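# Tip ice from blender jar into bowl, return jar

## Task

Move every ice cube from the blender jar into the bowl. Afterwards, either put the jar back seated on the blender base or leave it standing upright on the table. The bowl and the blender base must end up standing, and the blender must be off.

## Robot and tools

Robot: two arms, left_arm and right_arm, each ending in the same five-finger right hand (the hands are not mirrored). Bases in the scene frame: left_arm at (+0.086, +0.569, 0), right_arm at (-0.015, -0.532, 0). Scene frame: origin at table-top height midway between the arms, +z up, +x out over the table, left_arm on +y. Image left/right does not match arm names.

Hand point: a spot 0.05 m in front of the palm and 0.15 m out from the wrist flange. Its +z runs along the straight fingers, +y out of the palm, +x across the palm away from the thumb. Straight fingertips reach about 0.06-0.07 m beyond it; finger centre lines sit 0.06 m behind it along -y. A bracket on the little-finger side of the wrist can strike things, and with level fingers the wrist may hang up to 0.13 m (palm down) or 0.25 m (palm up) below the point.

The 28-number row (used by execute_actions and move): left_arm dx, dy, dz, rx, ry, rz; left hand thumb_turn, thumb_bend, index, middle, ring, little, force_limit, speed; then the same 14 for right_arm. All values lie in [-1, 1]. Pose numbers are offsets, not poses: counted from that arm's current Hand target, along that arm's own base axes; 1.0 equals 0.6 m or 180 degrees; rx, ry, rz form one rotation vector turning about the Hand target's position. All-zero pose numbers re-command the Hand target. Commanded orientation is clipped to within 32 degrees of the measured one per step. Hand numbers are absolute: -1 open, +1 closed; thumb_turn +1 puts the thumb opposite the fingers (needed to grip things roughly 0.035-0.065 m thick, handles down to 0.025 m). force_limit maps -1..+1 to about 0-10 N fingertip force (0-15 N for the two thumb motors); speed rises from nearly zero at -1 to full at +0.48 and above. For a gentle grip close with speed -0.94 or lower. No hand value means 'unchanged': to keep a hand as it is, resend the last eight numbers actually sent to it (or, if none yet, its hand_measured plus hand_force_limit and hand_speed).

execute_actions(actions, cameras): actions is a list of up to 15 actions; each action is a list of up to 15 rows, one per 1/30 s step, the last row held for the remaining steps. Every row in an action is an offset from the Hand target at that action's start, so repeating an offset moves further. An empty actions list returns camera images; otherwise give cameras by name (cam_high, cam_low, cam_left_wrist, cam_right_wrist, or "all").

move(target, speed, blend, stop_force, zero, blocking, cameras): target is one 28-number row or a list of up to 15 rows, each an offset from the Hand targets as they stand before the move (not from the previous row). speed is path top speed in m/s, 0.002-3.2, default 0.25 (turns up to twice that in rad/s), one value or one per target. blend in m rounds corners between listed targets; 0 stops at each. stop_force in N, 4-120, one value for both arms, ends an arm's path when its wrist sensor feels that much push against its motion; unreliable for turning hands or for light loose objects, and omit it when moving away from something you press on. zero (only with stop_force, default true) re-zeroes the sensor before the move. blocking=false returns after about 0.5 s while the move continues; not allowed with stop_force. Moves go straight, do not avoid obstacles, and time out after 10 s. Avoid paths close to an arm's own base.

wait(seconds 0-10, cameras) lets time pass with last commands held. stop(cameras) brakes a running move. zoom_image(camera, region [x0,y0,x1,y1] pixels, at most 504x504) enlarges part of a latest image. show_instructions() shows the reference pages. zero_wrist_force(arm) re-zeroes that arm's wrist sensor. finished_scene(scene=1) ends the scene permanently; the goal must then hold without the robot.

Results: per arm, end_effector_position (m) and end_effector_quat_wxyz in that arm's base frame, velocities, Hand target (the next offsets' origin), joint positions and torques, Wrist force/torque in the end effector's axes (plus the peak-force reading since last shown). Per hand: hand_measured, hand_stopped_by (moving, target, force, stalled, fault), hand_load_n (positive pushes the finger open; a dropped grip shows as load near 0). A move adds a 'move:' line: done, off_target, moving, held or fault, plus limits such as paced or held. Lines like MOTOR HOT or fault notices warn of stops. The hand point often stops short of its target; send the remaining gap as an offset.

Cameras: cam_high and cam_low fixed (896x504), two fisheye wrist cameras (672x504).

Avoid: dropping or flinging ice or the jar, anything leaving the table, knocking over the bowl or base, switching the blender on, hard hits on fixed or heavy items, pressing past firm contact (arms are stiff; 150 N or joint torque limits trigger a 10 s stop), hands or arms touching each other, long stretched holds that overheat motors, and excessive finger force.

Each tool is called after "Request:" by a JSON object that holds its "method" and its "body", one argument or row to a line.

Reference images:

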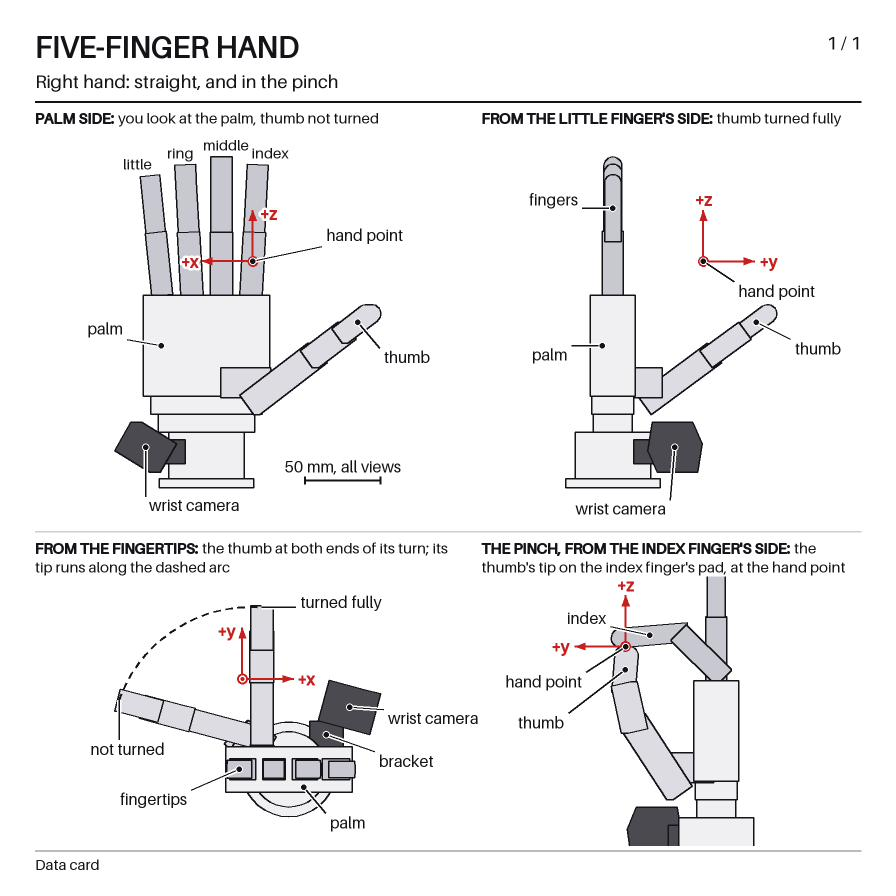

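## Session

Request:
{"method": "execute_actions", "body": {
  "actions": []
}}

Scene clock: 0.00 s.
left_arm: end_effector_position=(+0.5843, -0.0750, +0.1222) hand_measured=(-1.000, -1.000, -1.000, -1.000, -1.000, -1.000) hand_load_n=(+0.0, +0.0, +0.0, +0.0, +0.0, +0.0) hand_stopped_by=(target, target, target, target, target, target) hand_force_limit=0.00 hand_speed=-0.80 end_effector_quat_wxyz=(-0.451, +0.454, +0.759, +0.122) | right_arm: end_effector_position=(+0.3537, -0.2139, +0.2801) hand_measured=(-1.000, -1.000, -1.000, -1.000, -1.000, -1.000) hand_load_n=(+0.0, +0.5, +0.0, +0.0, +0.0, +0.0) hand_stopped_by=(target, target, target, target, target, target) hand_force_limit=0.00 hand_speed=-0.80 end_effector_quat_wxyz=(-0.398, +0.625, +0.578, -0.341)
Joint positions: left_arm=[-0.592 -0.858 1.714 1.676 1.395 -1.175] | right_arm=[-0.648 -1.189 1.958 1.843 2.04 -0.297]
Joint velocities: within noise
Joint torques (N m): no reading
Wrist force (N): no reading
Wrist torque (N m): no reading
Wrist force, peak (N): no reading
Hand target: left_arm +0.5843, -0.0750, +0.1222; -0.451, +0.454, +0.759, +0.122 | right_arm +0.3537, -0.2139, +0.2801; -0.398, +0.625, +0.578, -0.341

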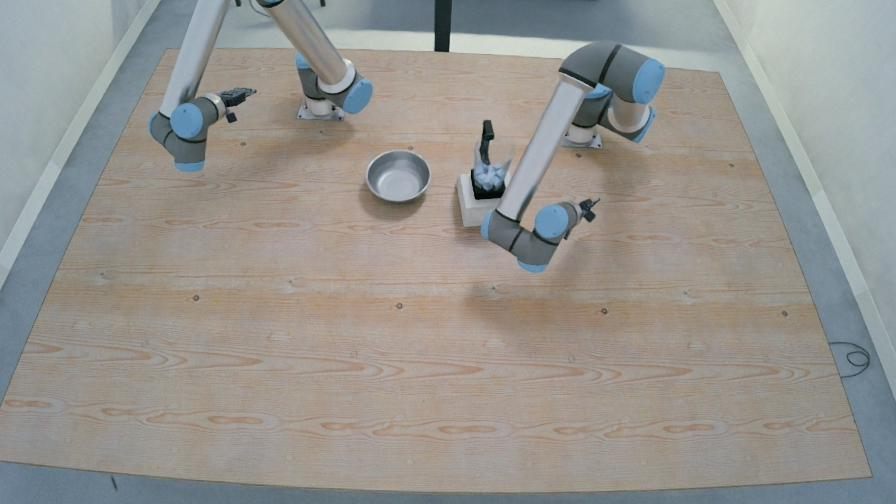

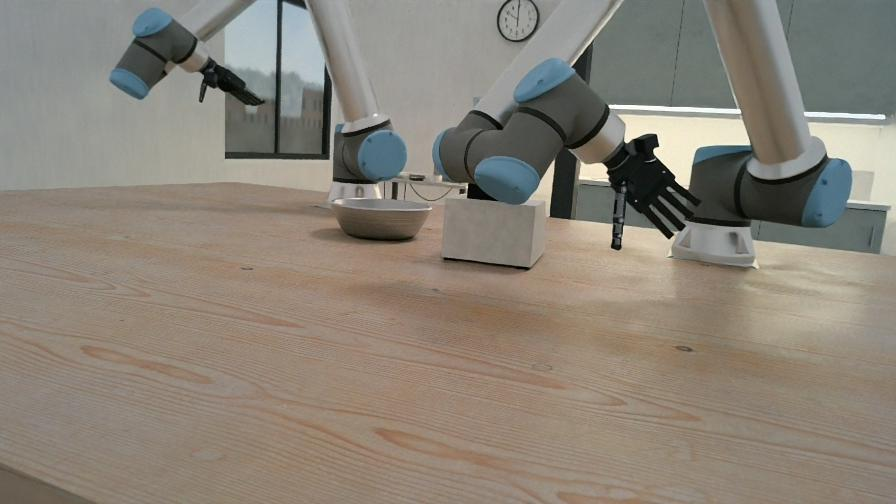

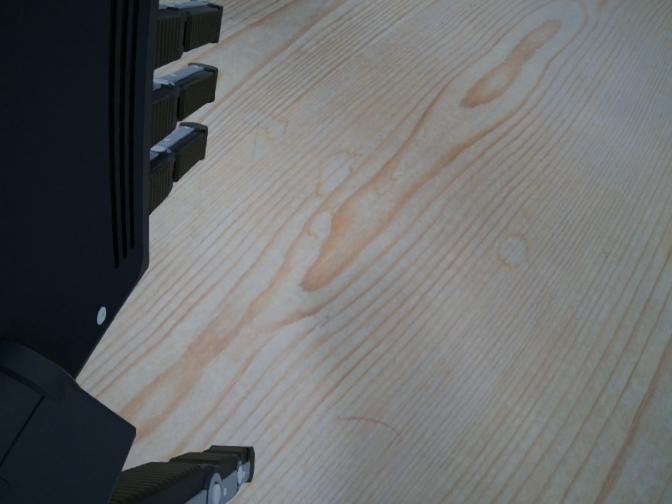

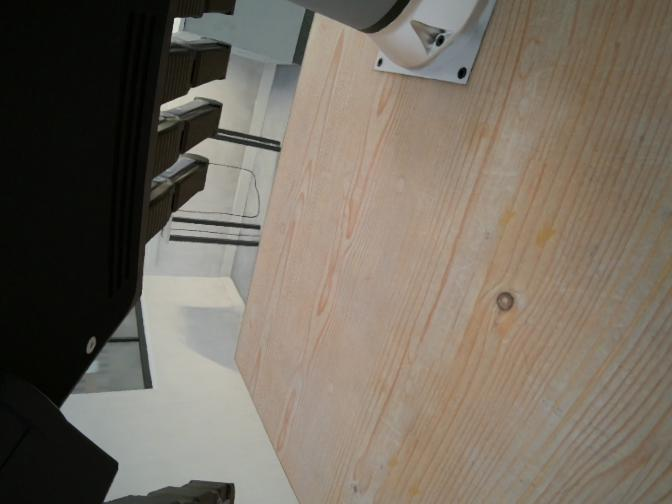

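Request:
{"method": "zoom_image", "body": {
  "camera": "cam_high",
  "region": [340, 90, 620, 280]
}}

Request:
{"method": "zoom_image", "body": {
  "camera": "cam_low",
  "region": [300, 80, 700, 300]
}}

Scaled by 1.800 from the camera's 896x504 image, which has a finer 1280x720 frame.

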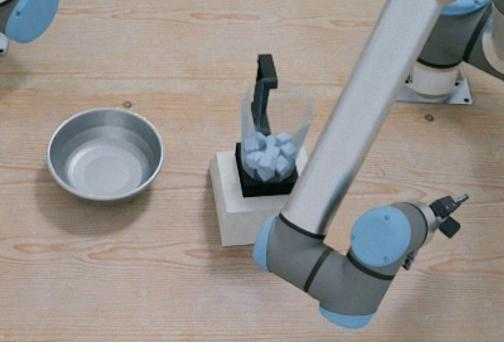

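Scaled by 1.260 from the camera's 896x504 image, which has a finer 1280x720 frame.

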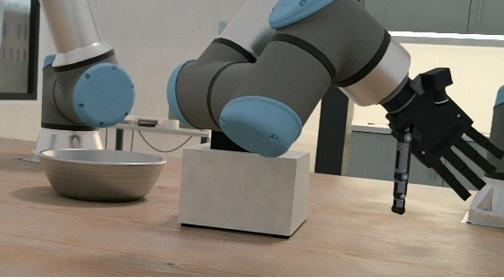

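Request:
{"method": "move", "body": {
  "target": [
    [0,0,0.4,0,0,0,-1,-1,-1,-1,-1,-1,0,-0.8,0,0,0,0,0,0,-1,-1,-1,-1,-1,-1,0,-0.8],
    [-0.2,0.4,0.5,0,0,0,-1,-1,-1,-1,-1,-1,0,-0.8,0,0,0,0,0,0,-1,-1,-1,-1,-1,-1,0,-0.8]
  ],
  "blend": 0.05,
  "speed": 0.35,
  "cameras": ["all"]
}}

Scene clock: 28.43 s.
left_arm: end_effector_position=(+0.4643, +0.1648, +0.4222) hand_measured=(-1.000, -1.000, -1.000, -1.000, -1.000, -1.000) hand_load_n=(+0.0, +0.0, +0.0, +0.0, +0.0, +0.0) hand_stopped_by=(target, target, target, target, target, target) hand_force_limit=0.00 hand_speed=-0.80 end_effector_quat_wxyz=(-0.451, +0.454, +0.759, +0.122) | right_arm: end_effector_position=(+0.3537, -0.2139, +0.2801) hand_measured=(-1.000, -1.000, -1.000, -1.000, -1.000, -1.000) hand_load_n=(+0.0, +0.0, +0.0, +0.0, +0.0, +0.0) hand_stopped_by=(target, target, target, target, target, target) hand_force_limit=0.00 hand_speed=-0.80 end_effector_quat_wxyz=(-0.398, +0.625, +0.578, -0.341)
Joint positions: left_arm=[-0.332 -1.399 1.889 1.998 1.185 -1.015] | right_arm=[-0.648 -1.189 1.958 1.843 2.04 -0.297]
Joint torques (N m): left_arm=[13.59 -57.41 -27.5 1.5 -3.19 2.45] | right_arm=[-0.12 -64.13 -27.03 3.27 0.51 0.07]
Wrist force (N): left_arm=[0.4 0.2 0.3] | right_arm=[0.0 0.2 0.4]
Wrist torque (N m): left_arm=[-0.10 -0.08 -0.25] | right_arm=[0.01 -0.01 0.00]
Wrist force, peak (N): left_arm=[1.8 -0.6 1.5] | right_arm=[-0.1 0.7 0.5]
Hand target: left_arm +0.4643, +0.1650, +0.4222; -0.451, +0.454, +0.759, +0.122 | right_arm +0.3537, -0.2139, +0.2801; -0.398, +0.625, +0.578, -0.341
Off the commanded pose: left_arm 0.000 m, 0 deg | right_arm 0.000 m, 0 deg.
move: done
camera_calibration:
cam_left_wrist: T_world_to_cam=[[0.73459, 0.678507, -0.00241314, -0.4558], [0.622567, -0.675432, -0.395224, -0.0120729], [-0.269792, 0.288825, -0.918582, 0.587355], [0, 0, 0, 1]] pos_world=[0.500806, 0.131466, 0.533662]

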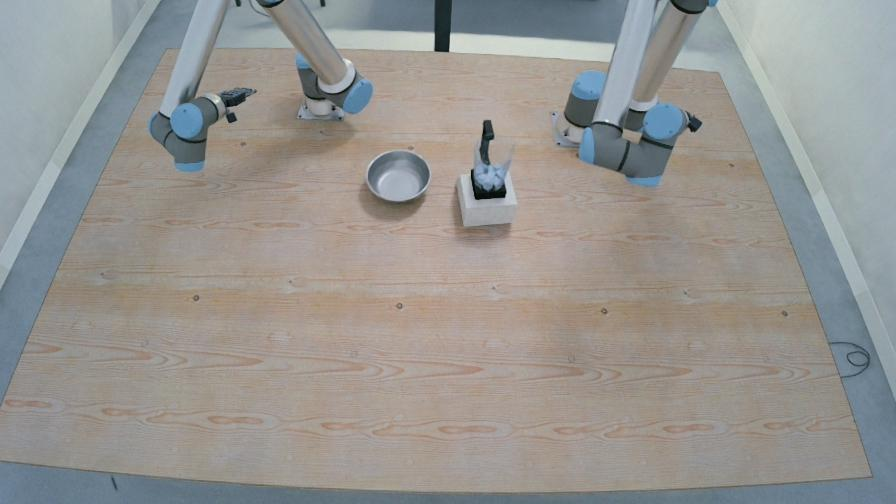

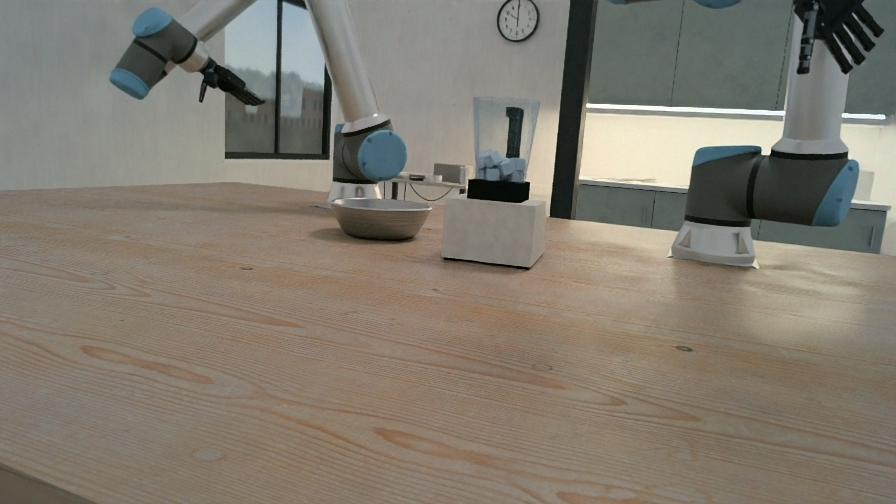

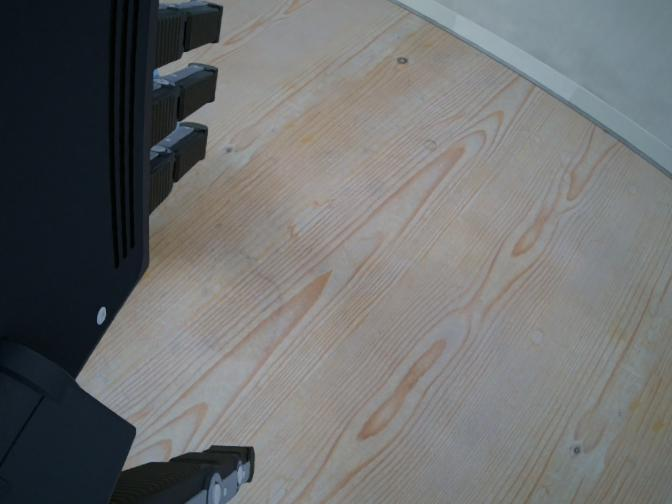

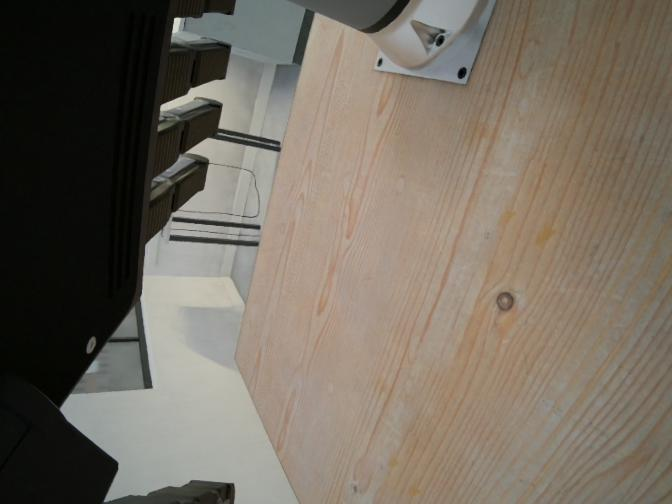

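Request:
{"method": "zoom_image", "body": {
  "camera": "cam_high",
  "region": [440, 100, 540, 240]
}}

Request:
{"method": "zoom_image", "body": {
  "camera": "cam_low",
  "region": [420, 80, 580, 280]
}}

Scaled by 3.600 from the camera's 896x504 image, which has a finer 1280x720 frame.

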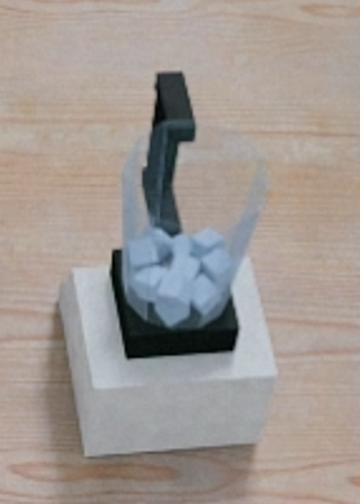

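Scaled by 2.520 from the camera's 896x504 image, which has a finer 1280x720 frame.

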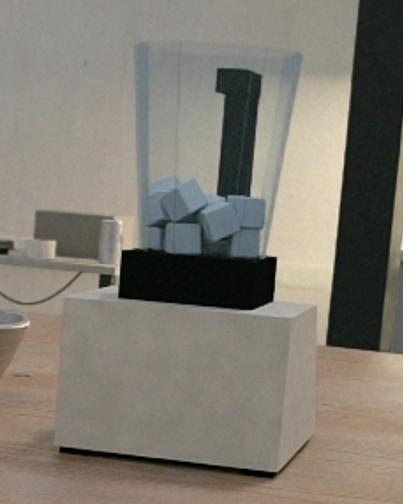

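Request:
{"method": "move", "body": {
  "target": [0,0,0,0,0,0,-1,-1,-1,-1,-1,-1,0,-0.8,0.083,0.583,0.2,-0.187,0.194,-0.307,-1,-1,-1,-1,-1,-1,0,-0.8],
  "speed": 0.4,
  "cameras": ["cam_high","cam_right_wrist"]
}}

Scene clock: 94.23 s.
left_arm: end_effector_position=(+0.4643, +0.1650, +0.4222) hand_measured=(-1.000, -1.000, -1.000, -1.000, -1.000, -1.000) hand_load_n=(+0.0, +0.0, +0.0, +0.0, +0.0, +0.0) hand_stopped_by=(target, target, target, target, target, target) hand_force_limit=0.00 hand_speed=-0.80 end_effector_quat_wxyz=(-0.451, +0.454, +0.759, +0.122) | right_arm: end_effector_position=(+0.4035, +0.1359, +0.4001) hand_measured=(-1.000, -1.000, -1.000, -1.000, -1.000, -1.000) hand_load_n=(-0.5, +0.0, +0.0, +0.0, +0.0, +0.0) hand_stopped_by=(target, target, target, target, target, target) hand_force_limit=0.00 hand_speed=-0.80 end_effector_quat_wxyz=(-0.465, +0.773, -0.025, -0.430)
Joint positions: left_arm=[-0.331 -1.399 1.889 1.998 1.185 -1.015] | right_arm=[-0.311 -1.215 1.985 2.14 1.038 0.897]
Joint torques (N m): left_arm=[15.18 -60.15 -27.85 1.43 -2.85 2.4] | right_arm=[8.56 -81.71 -35.5 0.7 -4.12 2.48]
Wrist force (N): left_arm=[0.2 -0.3 0.4] | right_arm=[2.0 -0.3 -0.2]
Wrist torque (N m): left_arm=[-0.17 -0.06 -0.28] | right_arm=[-0.10 -0.13 -0.01]
Wrist force, peak (N): left_arm=[0.4 0.0 1.2] | right_arm=[2.3 -0.3 -0.5]
Hand target: left_arm +0.4643, +0.1650, +0.4222; -0.451, +0.454, +0.759, +0.122 | right_arm +0.4035, +0.1359, +0.4001; -0.465, +0.773, -0.025, -0.430
Off the commanded pose: left_arm 0.000 m, 0 deg | right_arm 0.000 m, 0 deg.
move: done
camera_calibration:
cam_right_wrist: T_world_to_cam=[[-0.217597, -0.424744, -0.878774, 0.491912], [-0.351085, -0.806023, 0.476514, 0.064223], [-0.910709, 0.412212, 0.0262665, 0.420451], [0, 0, 0, 1]] pos_world=[0.512494, 0.0873873, 0.390633]
Images, in order (width x height): cam_high 896x504, cam_right_wrist 672x504.

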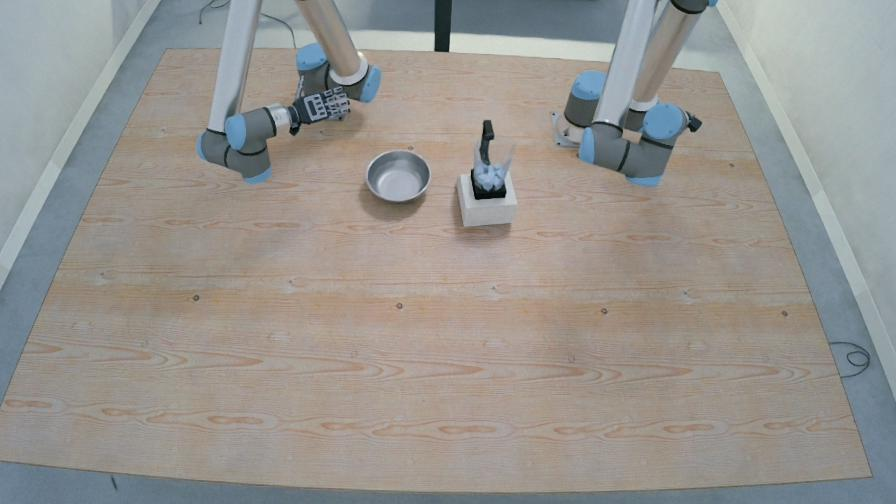

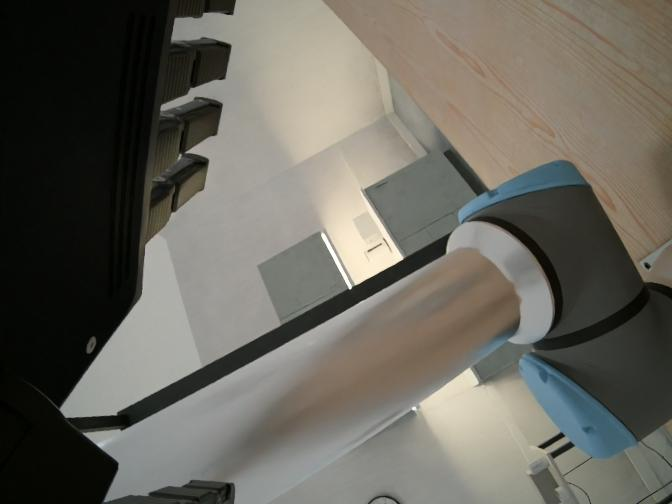

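Request:
{"method": "move", "body": {
  "target": [0,0,0,0,0,0,-1,-1,-1,-1,-1,-1,0,-0.8,0.09,0.55,-0.167,-0.187,0.194,-0.307,-1,-1,-1,-1,-1,-1,0,-0.8],
  "speed": 0.4,
  "cameras": ["cam_high","cam_low","cam_right_wrist"]
}}

Scene clock: 105.33 s.
left_arm: end_effector_position=(+0.4643, +0.1650, +0.4222) hand_measured=(-1.000, -1.000, -1.000, -1.000, -1.000, -1.000) hand_load_n=(+0.0, +0.0, +0.0, +0.0, +0.0, +0.0) hand_stopped_by=(target, target, target, target, target, target) hand_force_limit=0.00 hand_speed=-0.80 end_effector_quat_wxyz=(-0.451, +0.454, +0.759, +0.122) | right_arm: end_effector_position=(+0.4575, +0.4659, +0.2999) hand_measured=(-1.000, -1.000, -1.000, -1.000, -1.000, -1.000) hand_load_n=(+0.0, +0.0, +0.0, +0.0, +0.0, +0.0) hand_stopped_by=(target, target, target, target, target, target) hand_force_limit=0.00 hand_speed=-0.80 end_effector_quat_wxyz=(-0.347, +0.614, -0.618, -0.348)
Joint positions: left_arm=[-0.331 -1.399 1.889 1.998 1.185 -1.015] | right_arm=[0.089 -1.256 1.881 0.797 0.549 3.32]
Joint torques (N m): left_arm=[14.81 -57.92 -28.46 1.44 -3.13 2.36] | right_arm=[9.28 -79.95 -24.5 2.01 2.21 2.77]
Wrist force (N): left_arm=[0.4 0.2 0.2] | right_arm=[1.9 -1.7 0.5]
Wrist torque (N m): left_arm=[-0.09 -0.08 -0.24] | right_arm=[-0.24 -0.16 -0.10]
Wrist force, peak (N): left_arm=[0.3 -0.1 1.1] | right_arm=[2.2 -2.8 1.1]
Hand target: left_arm +0.4643, +0.1650, +0.4222; -0.451, +0.454, +0.759, +0.122 | right_arm +0.4575, +0.4659, +0.2999; -0.347, +0.614, -0.618, -0.348
Off the commanded pose: left_arm 0.000 m, 0 deg | right_arm 0.000 m, 0 deg.
move: done
camera_calibration:
cam_right_wrist: T_world_to_cam=[[-0.951213, -0.159447, -0.264142, 0.583475], [-0.273025, 0.036243, 0.961324, -0.176532], [-0.143707, 0.986541, -0.078008, -0.250991], [0, 0, 0, 1]] pos_world=[0.470742, 0.347044, 0.304245]
Images, in order (width x height): cam_high 896x504, cam_low 896x504, cam_right_wrist 672x504.

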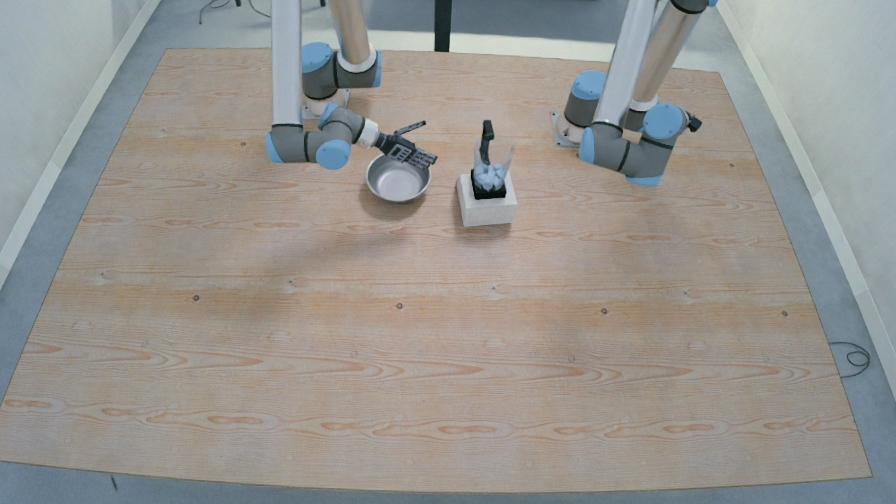

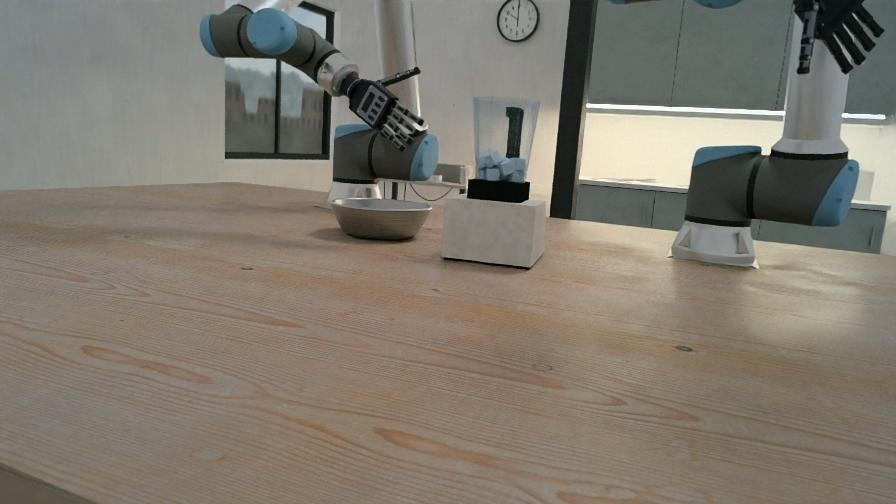

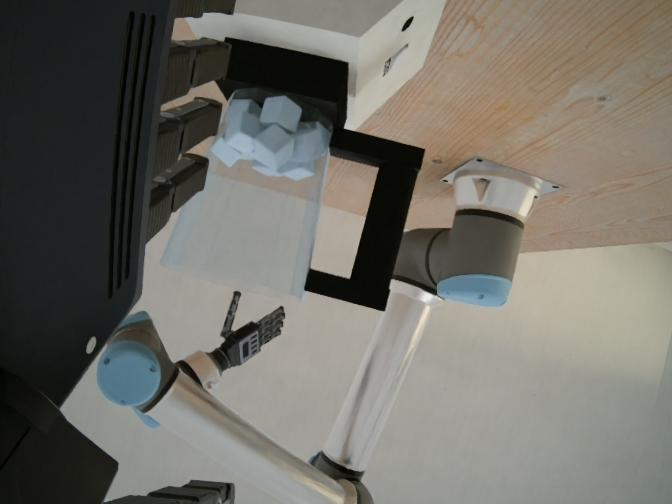

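Request:
{"method": "zoom_image", "body": {
  "camera": "cam_right_wrist",
  "region": [150, 0, 460, 330]
}}

Scaled by 1.527 from the camera's 672x504 image, which has a finer 960x720 frame.

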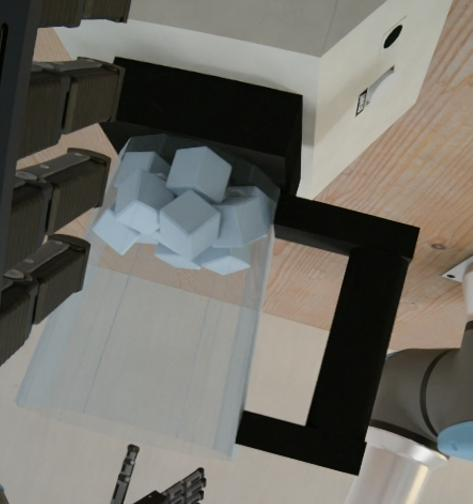

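Request:
{"method": "zoom_image", "body": {
  "camera": "cam_right_wrist",
  "region": [290, 110, 450, 330]
}}

Request:
{"method": "zoom_image", "body": {
  "camera": "cam_high",
  "region": [360, 100, 460, 200]
}}

Scaled by 2.291 from the camera's 672x504 image, which has a finer 960x720 frame.

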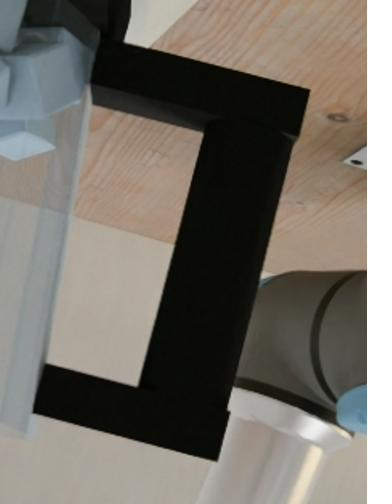

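Scaled by 5.040 from the camera's 896x504 image, which has a finer 1280x720 frame.

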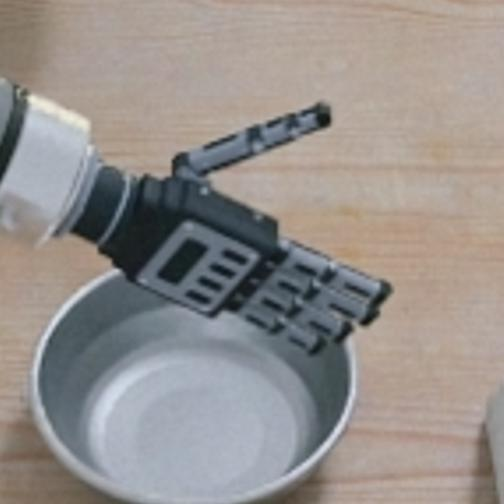

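Request:
{"method": "move", "body": {
  "target": [
    [0,0,0,0,0,0,-1,-1,-1,-1,-1,-1,0,-0.8,0,0,0,0.141,-0.125,-0.4426,-1,-1,-1,-1,-1,-1,0,-0.8],
    [0,0,0,0,0,0,-1,-1,-1,-1,-1,-1,0,-0.8,-0.087,0.167,-0.025,0.141,-0.125,-0.4426,-1,-1,0,0,0,0,0,0]
  ],
  "speed": 0.35,
  "cameras": ["cam_high","cam_low","cam_right_wrist"]
}}

Scene clock: 171.83 s.
left_arm: end_effector_position=(+0.4643, +0.1650, +0.4222) hand_measured=(-1.000, -1.000, -1.000, -1.000, -1.000, -1.000) hand_load_n=(+0.5, +0.0, +0.0, -0.5, +0.0, +0.0) hand_stopped_by=(target, target, target, target, target, target) hand_force_limit=0.00 hand_speed=-0.80 end_effector_quat_wxyz=(-0.451, +0.454, +0.759, +0.122) | right_arm: end_effector_position=(+0.4053, +0.5661, +0.2849) hand_measured=(-1.000, -1.000, +0.000, +0.000, +0.000, +0.000) hand_load_n=(+0.0, +0.0, +0.5, +0.0, +0.0, +0.0) hand_stopped_by=(target, target, target, target, target, target) hand_force_limit=0.00 hand_speed=0.00 end_effector_quat_wxyz=(+0.706, -0.049, +0.705, +0.049)
Joint positions: left_arm=[-0.331 -1.399 1.889 1.998 1.185 -1.015] | right_arm=[0.902 -1.459 2.274 -0.817 2.333 4.711]
Joint torques (N m): left_arm=[14.13 -60 -29.4 1.57 -2.84 2.17] | right_arm=[9.07 -24.92 -36.32 -0.42 1.67 3.03]
Wrist force (N): left_arm=[0.2 -0.1 0.4] | right_arm=[2.9 -1.9 -1.5]
Wrist torque (N m): left_arm=[-0.14 -0.07 -0.27] | right_arm=[-0.22 -0.17 0.00]
Wrist force, peak (N): left_arm=[0.8 0.0 0.9] | right_arm=[2.8 -4.1 -0.6]
Hand target: left_arm +0.4643, +0.1650, +0.4222; -0.451, +0.454, +0.759, +0.122 | right_arm +0.4053, +0.5661, +0.2849; +0.706, -0.049, +0.705, +0.049
Off the commanded pose: left_arm 0.000 m, 0 deg | right_arm 0.000 m, 0 deg.
move: done
camera_calibration:
cam_right_wrist: T_world_to_cam=[[-0.132944, 0.940099, -0.31391, -0.394094], [-0.500718, 0.209624, 0.839844, -0.151313], [0.85534, 0.268832, 0.442857, -0.505526], [0, 0, 0, 1]] pos_world=[0.304239, 0.538109, 0.227245]
Images, in order (width x height): cam_high 896x504, cam_low 896x504, cam_right_wrist 672x504.

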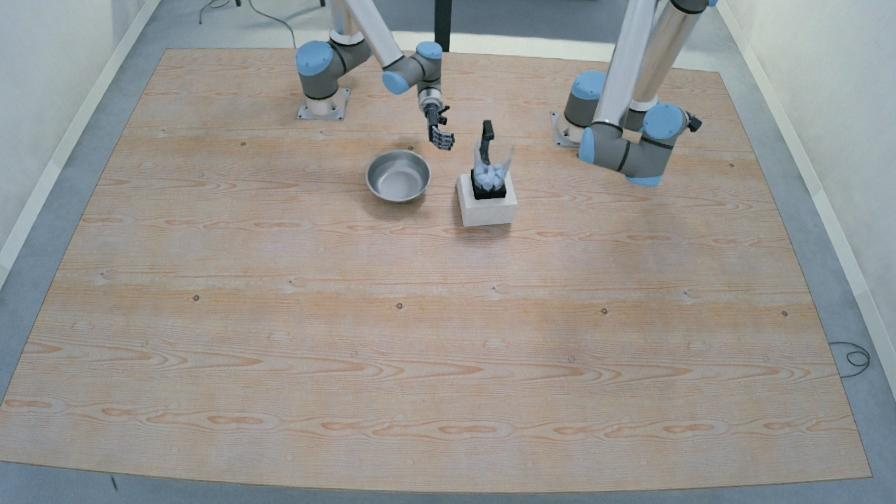

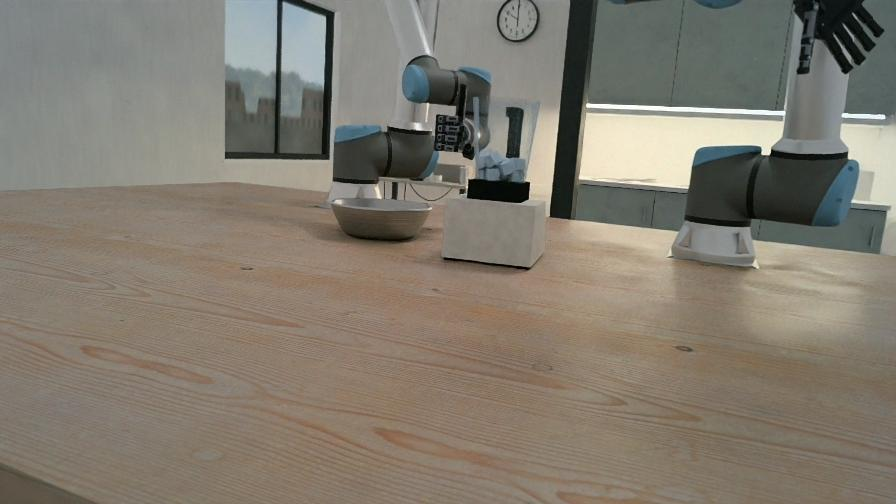

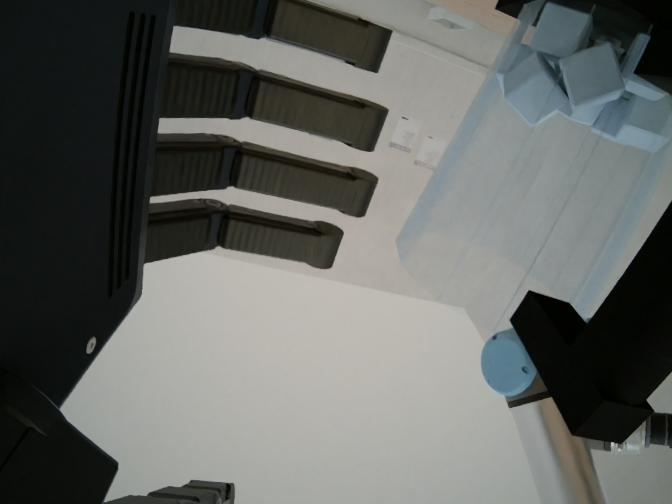

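Request:
{"method": "zoom_image", "body": {
  "camera": "cam_right_wrist",
  "region": [472, 230, 672, 480]
}}

Request:
{"method": "zoom_image", "body": {
  "camera": "cam_right_wrist",
  "region": [380, 0, 672, 300]
}}

Scaled by 2.016 from the camera's 672x504 image, which has a finer 960x720 frame.

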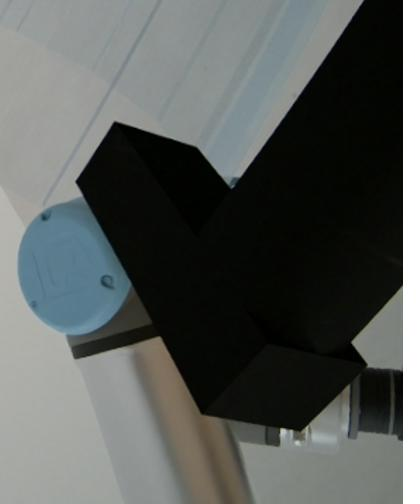

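Scaled by 1.680 from the camera's 672x504 image, which has a finer 960x720 frame.

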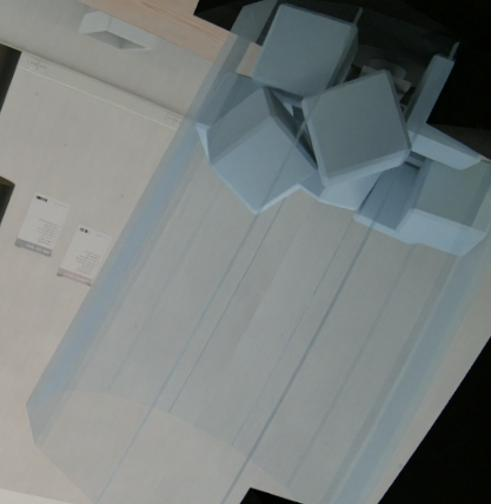

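Request:
{"method": "move", "body": {
  "target": [
    [0,0,0,0,0,0,-1,-1,-1,-1,-1,-1,0,-0.8,0.012,0.0615,-0.0082,0,0,0,-1,-1,0,0,0,0,0,0],
    [0,0,0,0,0,0,-1,-1,-1,-1,-1,-1,0,-0.8,-0.002,0.161,-0.0082,0,0,0,-1,-1,0,0,0,0,0,0]
  ],
  "speed": 0.2,
  "blend": 0.01,
  "cameras": ["cam_high","cam_low","cam_right_wrist"]
}}

Scene clock: 197.63 s.
left_arm: end_effector_position=(+0.4643, +0.1650, +0.4222) hand_measured=(-1.000, -1.000, -1.000, -1.000, -1.000, -1.000) hand_load_n=(+0.0, +0.0, +0.0, +0.0, +0.0, +0.0) hand_stopped_by=(target, target, target, target, target, target) hand_force_limit=0.00 hand_speed=-0.80 end_effector_quat_wxyz=(-0.451, +0.454, +0.759, +0.122) | right_arm: end_effector_position=(+0.4041, +0.6626, +0.2800) hand_measured=(-1.000, -1.000, +0.000, +0.000, +0.000, +0.000) hand_load_n=(+0.0, +0.0, +0.0, +0.0, +0.0, +0.0) hand_stopped_by=(target, target, target, target, target, target) hand_force_limit=0.00 hand_speed=0.00 end_effector_quat_wxyz=(+0.706, -0.049, +0.705, +0.049)
Joint positions: left_arm=[-0.331 -1.399 1.889 1.998 1.185 -1.015] | right_arm=[1.013 -1.315 2.103 -0.789 2.444 4.711]
Joint torques (N m): left_arm=[13.85 -59.72 -28.53 1.46 -2.68 2.14] | right_arm=[7.9 -39.47 -39.42 0.22 3.78 2.98]
Wrist force (N): left_arm=[0.3 -0.3 0.6] | right_arm=[2.8 -2.1 -1.0]
Wrist torque (N m): left_arm=[-0.19 -0.08 -0.27] | right_arm=[-0.29 -0.18 -0.01]
Wrist force, peak (N): left_arm=[0.6 -0.4 1.0] | right_arm=[2.6 -3.0 -1.9]
Hand target: left_arm +0.4643, +0.1650, +0.4222; -0.451, +0.454, +0.759, +0.122 | right_arm +0.4041, +0.6627, +0.2800; +0.706, -0.049, +0.705, +0.049
Off the commanded pose: left_arm 0.000 m, 0 deg | right_arm 0.000 m, 0 deg.
move: done
camera_calibration:
cam_right_wrist: T_world_to_cam=[[-0.13289, 0.940077, -0.314, -0.486494], [-0.500732, 0.209726, 0.839811, -0.16808], [0.85534, 0.268832, 0.442857, -0.528272], [0, 0, 0, 1]] pos_world=[0.303039, 0.634609, 0.222345]
Images, in order (width x height): cam_high 896x504, cam_low 896x504, cam_right_wrist 672x504.

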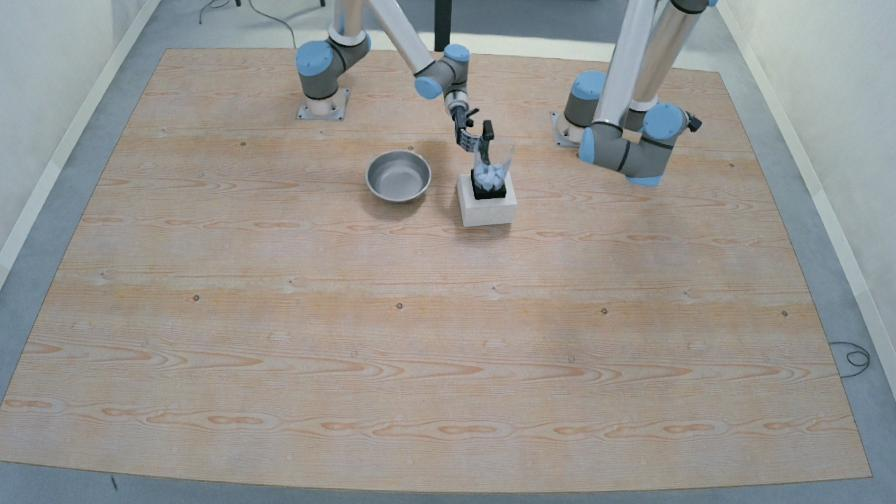

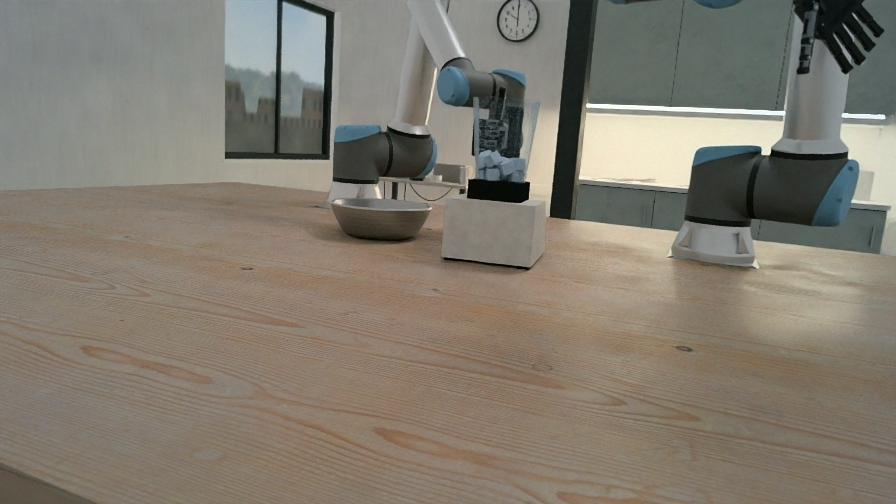

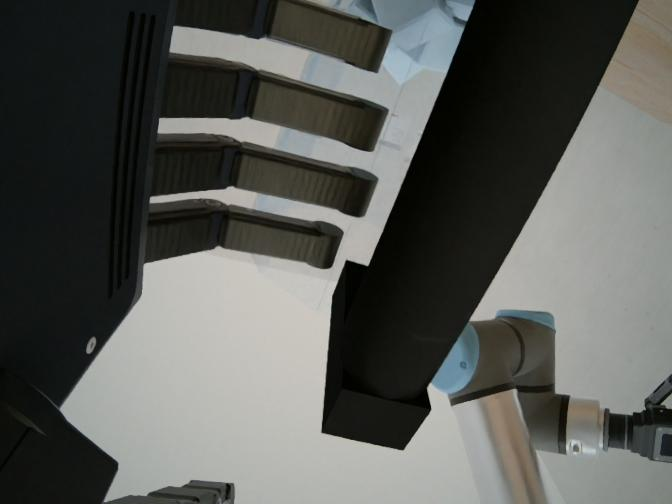

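Request:
{"method": "zoom_image", "body": {
  "camera": "cam_right_wrist",
  "region": [280, 180, 480, 460]
}}

Request:
{"method": "zoom_image", "body": {
  "camera": "cam_high",
  "region": [430, 90, 530, 190]
}}

Scaled by 1.800 from the camera's 672x504 image, which has a finer 960x720 frame.

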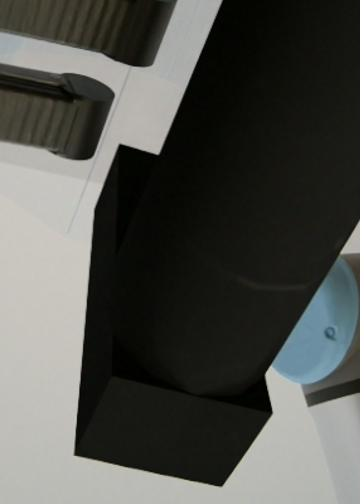

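Scaled by 5.040 from the camera's 896x504 image, which has a finer 1280x720 frame.

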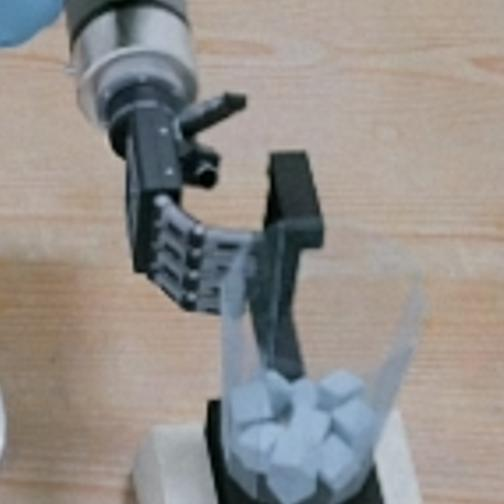

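Request:
{"method": "move", "body": {
  "target": [
    [0,0,0,0,0,0,-1,-1,-1,-1,-1,-1,0,-0.8,0.0078,0.005,0,0,0,0,-1,-1,0,0,0,0,0,0],
    [0,0,0,0,0,0,-1,-1,-1,-1,-1,-1,0,-0.8,0.0008,0.055,0,0,0,0,-1,-1,0,0,0,0,0,0],
    [0,0,0,0,0,0,-1,-1,-1,-1,-1,-1,0,-0.8,-0.0048,0.092,0,0,0,0,-1,-1,0,0,0,0,0,0]
  ],
  "speed": 0.06,
  "stop_force": 8,
  "cameras": ["cam_high","cam_low","cam_right_wrist"]
}}

Scene clock: 225.97 s.
left_arm: end_effector_position=(+0.4643, +0.1650, +0.4222) hand_measured=(-1.000, -1.000, -1.000, -1.000, -1.000, -1.000) hand_load_n=(+0.0, +0.0, +0.0, +0.0, +0.0, +0.0) hand_stopped_by=(target, target, target, target, target, target) hand_force_limit=0.00 hand_speed=-0.80 end_effector_quat_wxyz=(-0.451, +0.454, +0.759, +0.122) | right_arm: end_effector_position=(+0.4012, +0.7179, +0.2800) hand_measured=(-1.000, -1.000, +0.000, +0.000, +0.000, +0.000) hand_load_n=(+0.0, +0.0, +0.0, +0.0, +0.0, +0.0) hand_stopped_by=(target, target, target, target, target, target) hand_force_limit=0.00 hand_speed=0.00 end_effector_quat_wxyz=(+0.706, -0.049, +0.705, +0.049)
Joint positions: left_arm=[-0.331 -1.399 1.889 1.998 1.185 -1.015] | right_arm=[1.065 -1.243 1.999 -0.758 2.496 4.71]
Joint torques (N m): left_arm=[14.08 -58.74 -28.81 1.7 -2.67 2.05] | right_arm=[10.79 -47.48 -39.69 0.27 3.7 1.69]
Wrist force (N): left_arm=[0.2 0.1 1.0] | right_arm=[2.5 -2.0 -1.1]
Wrist torque (N m): left_arm=[-0.16 -0.07 -0.26] | right_arm=[-0.25 -0.16 -0.01]
Wrist force, peak (N): left_arm=[0.5 0.3 1.1] | right_arm=[2.7 -2.4 -2.0]
Hand target: left_arm +0.4643, +0.1650, +0.4222; -0.451, +0.454, +0.759, +0.122 | right_arm +0.4012, +0.7179, +0.2800; +0.706, -0.049, +0.705, +0.049
Off the commanded pose: left_arm 0.000 m, 0 deg | right_arm 0.000 m, 0 deg.
move: done
camera_calibration:
cam_right_wrist: T_world_to_cam=[[-0.132944, 0.940099, -0.31391, -0.538885], [-0.500718, 0.209624, 0.839844, -0.181072], [0.85534, 0.268832, 0.442857, -0.540658], [0, 0, 0, 1]] pos_world=[0.300139, 0.689909, 0.222345]
Images, in order (width x height): cam_high 896x504, cam_low 896x504, cam_right_wrist 672x504.

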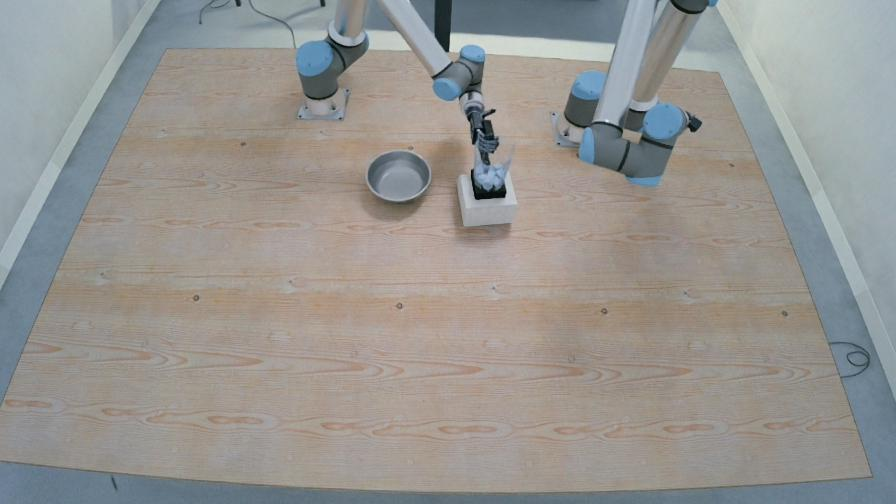

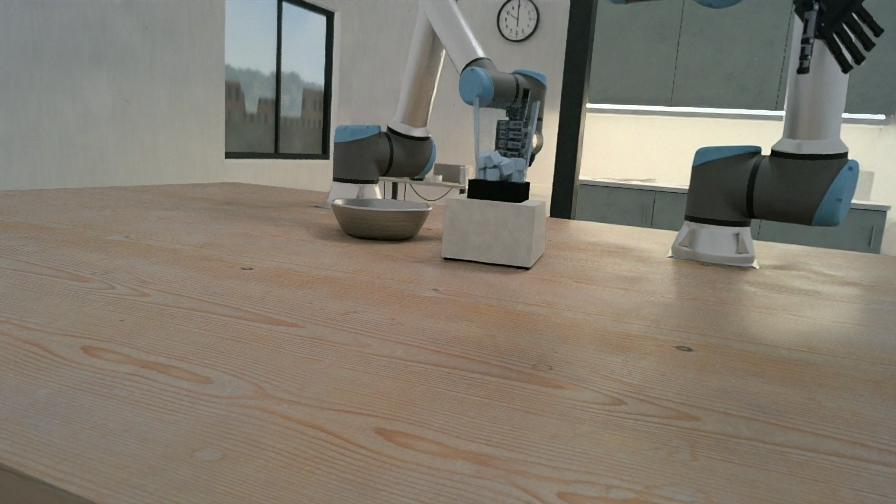

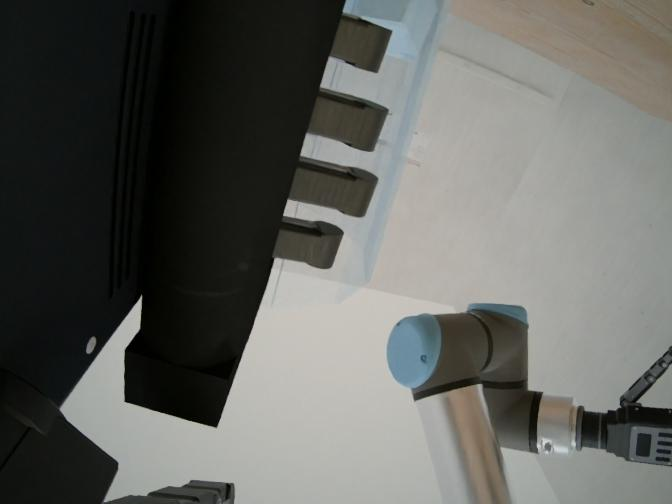

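Request:
{"method": "move", "body": {
  "target": [0,0,0,0,0,0,-1,-1,-1,-1,-1,-1,0,-0.8,0,0,0,0,0,0,-1,-1,1,1,1,1,0.5,-0.75],
  "cameras": ["cam_high","cam_right_wrist"]
}}

Scene clock: 237.93 s.
left_arm: end_effector_position=(+0.4643, +0.1650, +0.4222) hand_measured=(-1.000, -1.000, -1.000, -1.000, -1.000, -1.000) hand_load_n=(+0.0, +0.0, +0.0, +0.0, +0.0, +0.0) hand_stopped_by=(target, target, target, target, target, target) hand_force_limit=0.00 hand_speed=-0.80 end_effector_quat_wxyz=(-0.451, +0.454, +0.759, +0.122) | right_arm: end_effector_position=(+0.4012, +0.7179, +0.2799) hand_measured=(-1.000, -1.000, +0.826, +0.758, +0.712, +0.504) hand_load_n=(-0.5, +0.0, +13.5, +1.0, +2.0, +0.0) hand_stopped_by=(target, target, force, force, force, force) hand_force_limit=0.50 hand_speed=-0.75 end_effector_quat_wxyz=(+0.706, -0.049, +0.705, +0.049)
Joint positions: left_arm=[-0.331 -1.399 1.889 1.998 1.185 -1.015] | right_arm=[1.065 -1.243 1.999 -0.758 2.496 4.71]
Joint torques (N m): left_arm=[12.72 -59.54 -30.31 1.64 -2.95 1.81] | right_arm=[8.91 -66.22 -34.74 -2.29 -2.71 1.71]
Wrist force (N): left_arm=[0.5 -0.4 0.6] | right_arm=[12.7 0.1 7.5]
Wrist torque (N m): left_arm=[-0.21 -0.12 -0.26] | right_arm=[-0.54 -0.55 0.48]
Wrist force, peak (N): left_arm=[0.7 -0.1 0.9] | right_arm=[13.5 0.8 10.0]
Hand target: left_arm +0.4643, +0.1650, +0.4222; -0.451, +0.454, +0.759, +0.122 | right_arm +0.4012, +0.7179, +0.2800; +0.706, -0.049, +0.705, +0.049
Off the commanded pose: left_arm 0.000 m, 0 deg | right_arm 0.000 m, 0 deg.
move: done
camera_calibration:
cam_right_wrist: T_world_to_cam=[[-0.132912, 0.940086, -0.313963, -0.538905], [-0.500727, 0.209684, 0.839825, -0.181022], [0.85534, 0.268832, 0.442857, -0.540614], [0, 0, 0, 1]] pos_world=[0.300139, 0.689909, 0.222245]
Images, in order (width x height): cam_high 896x504, cam_right_wrist 672x504.

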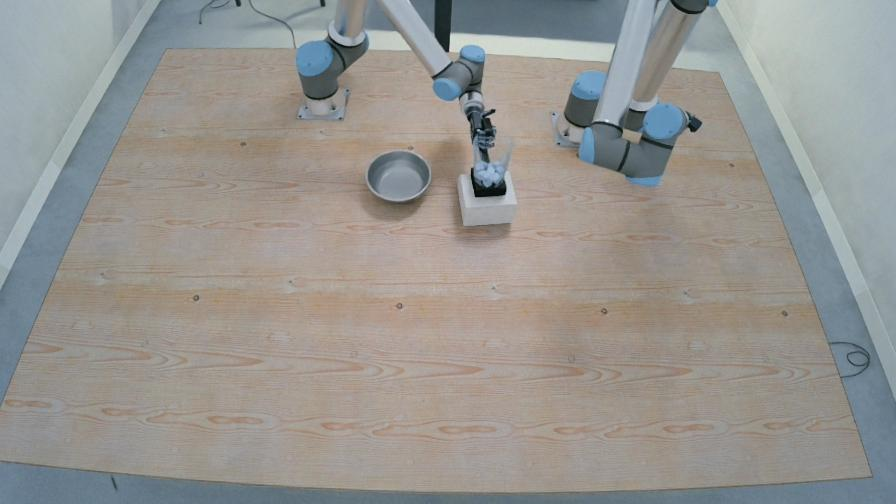

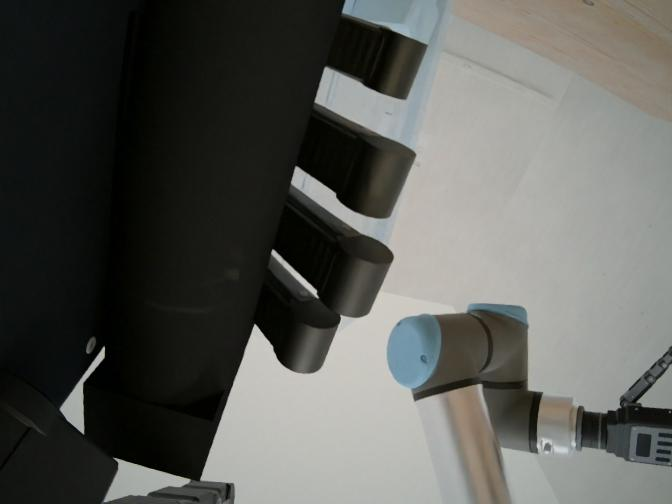

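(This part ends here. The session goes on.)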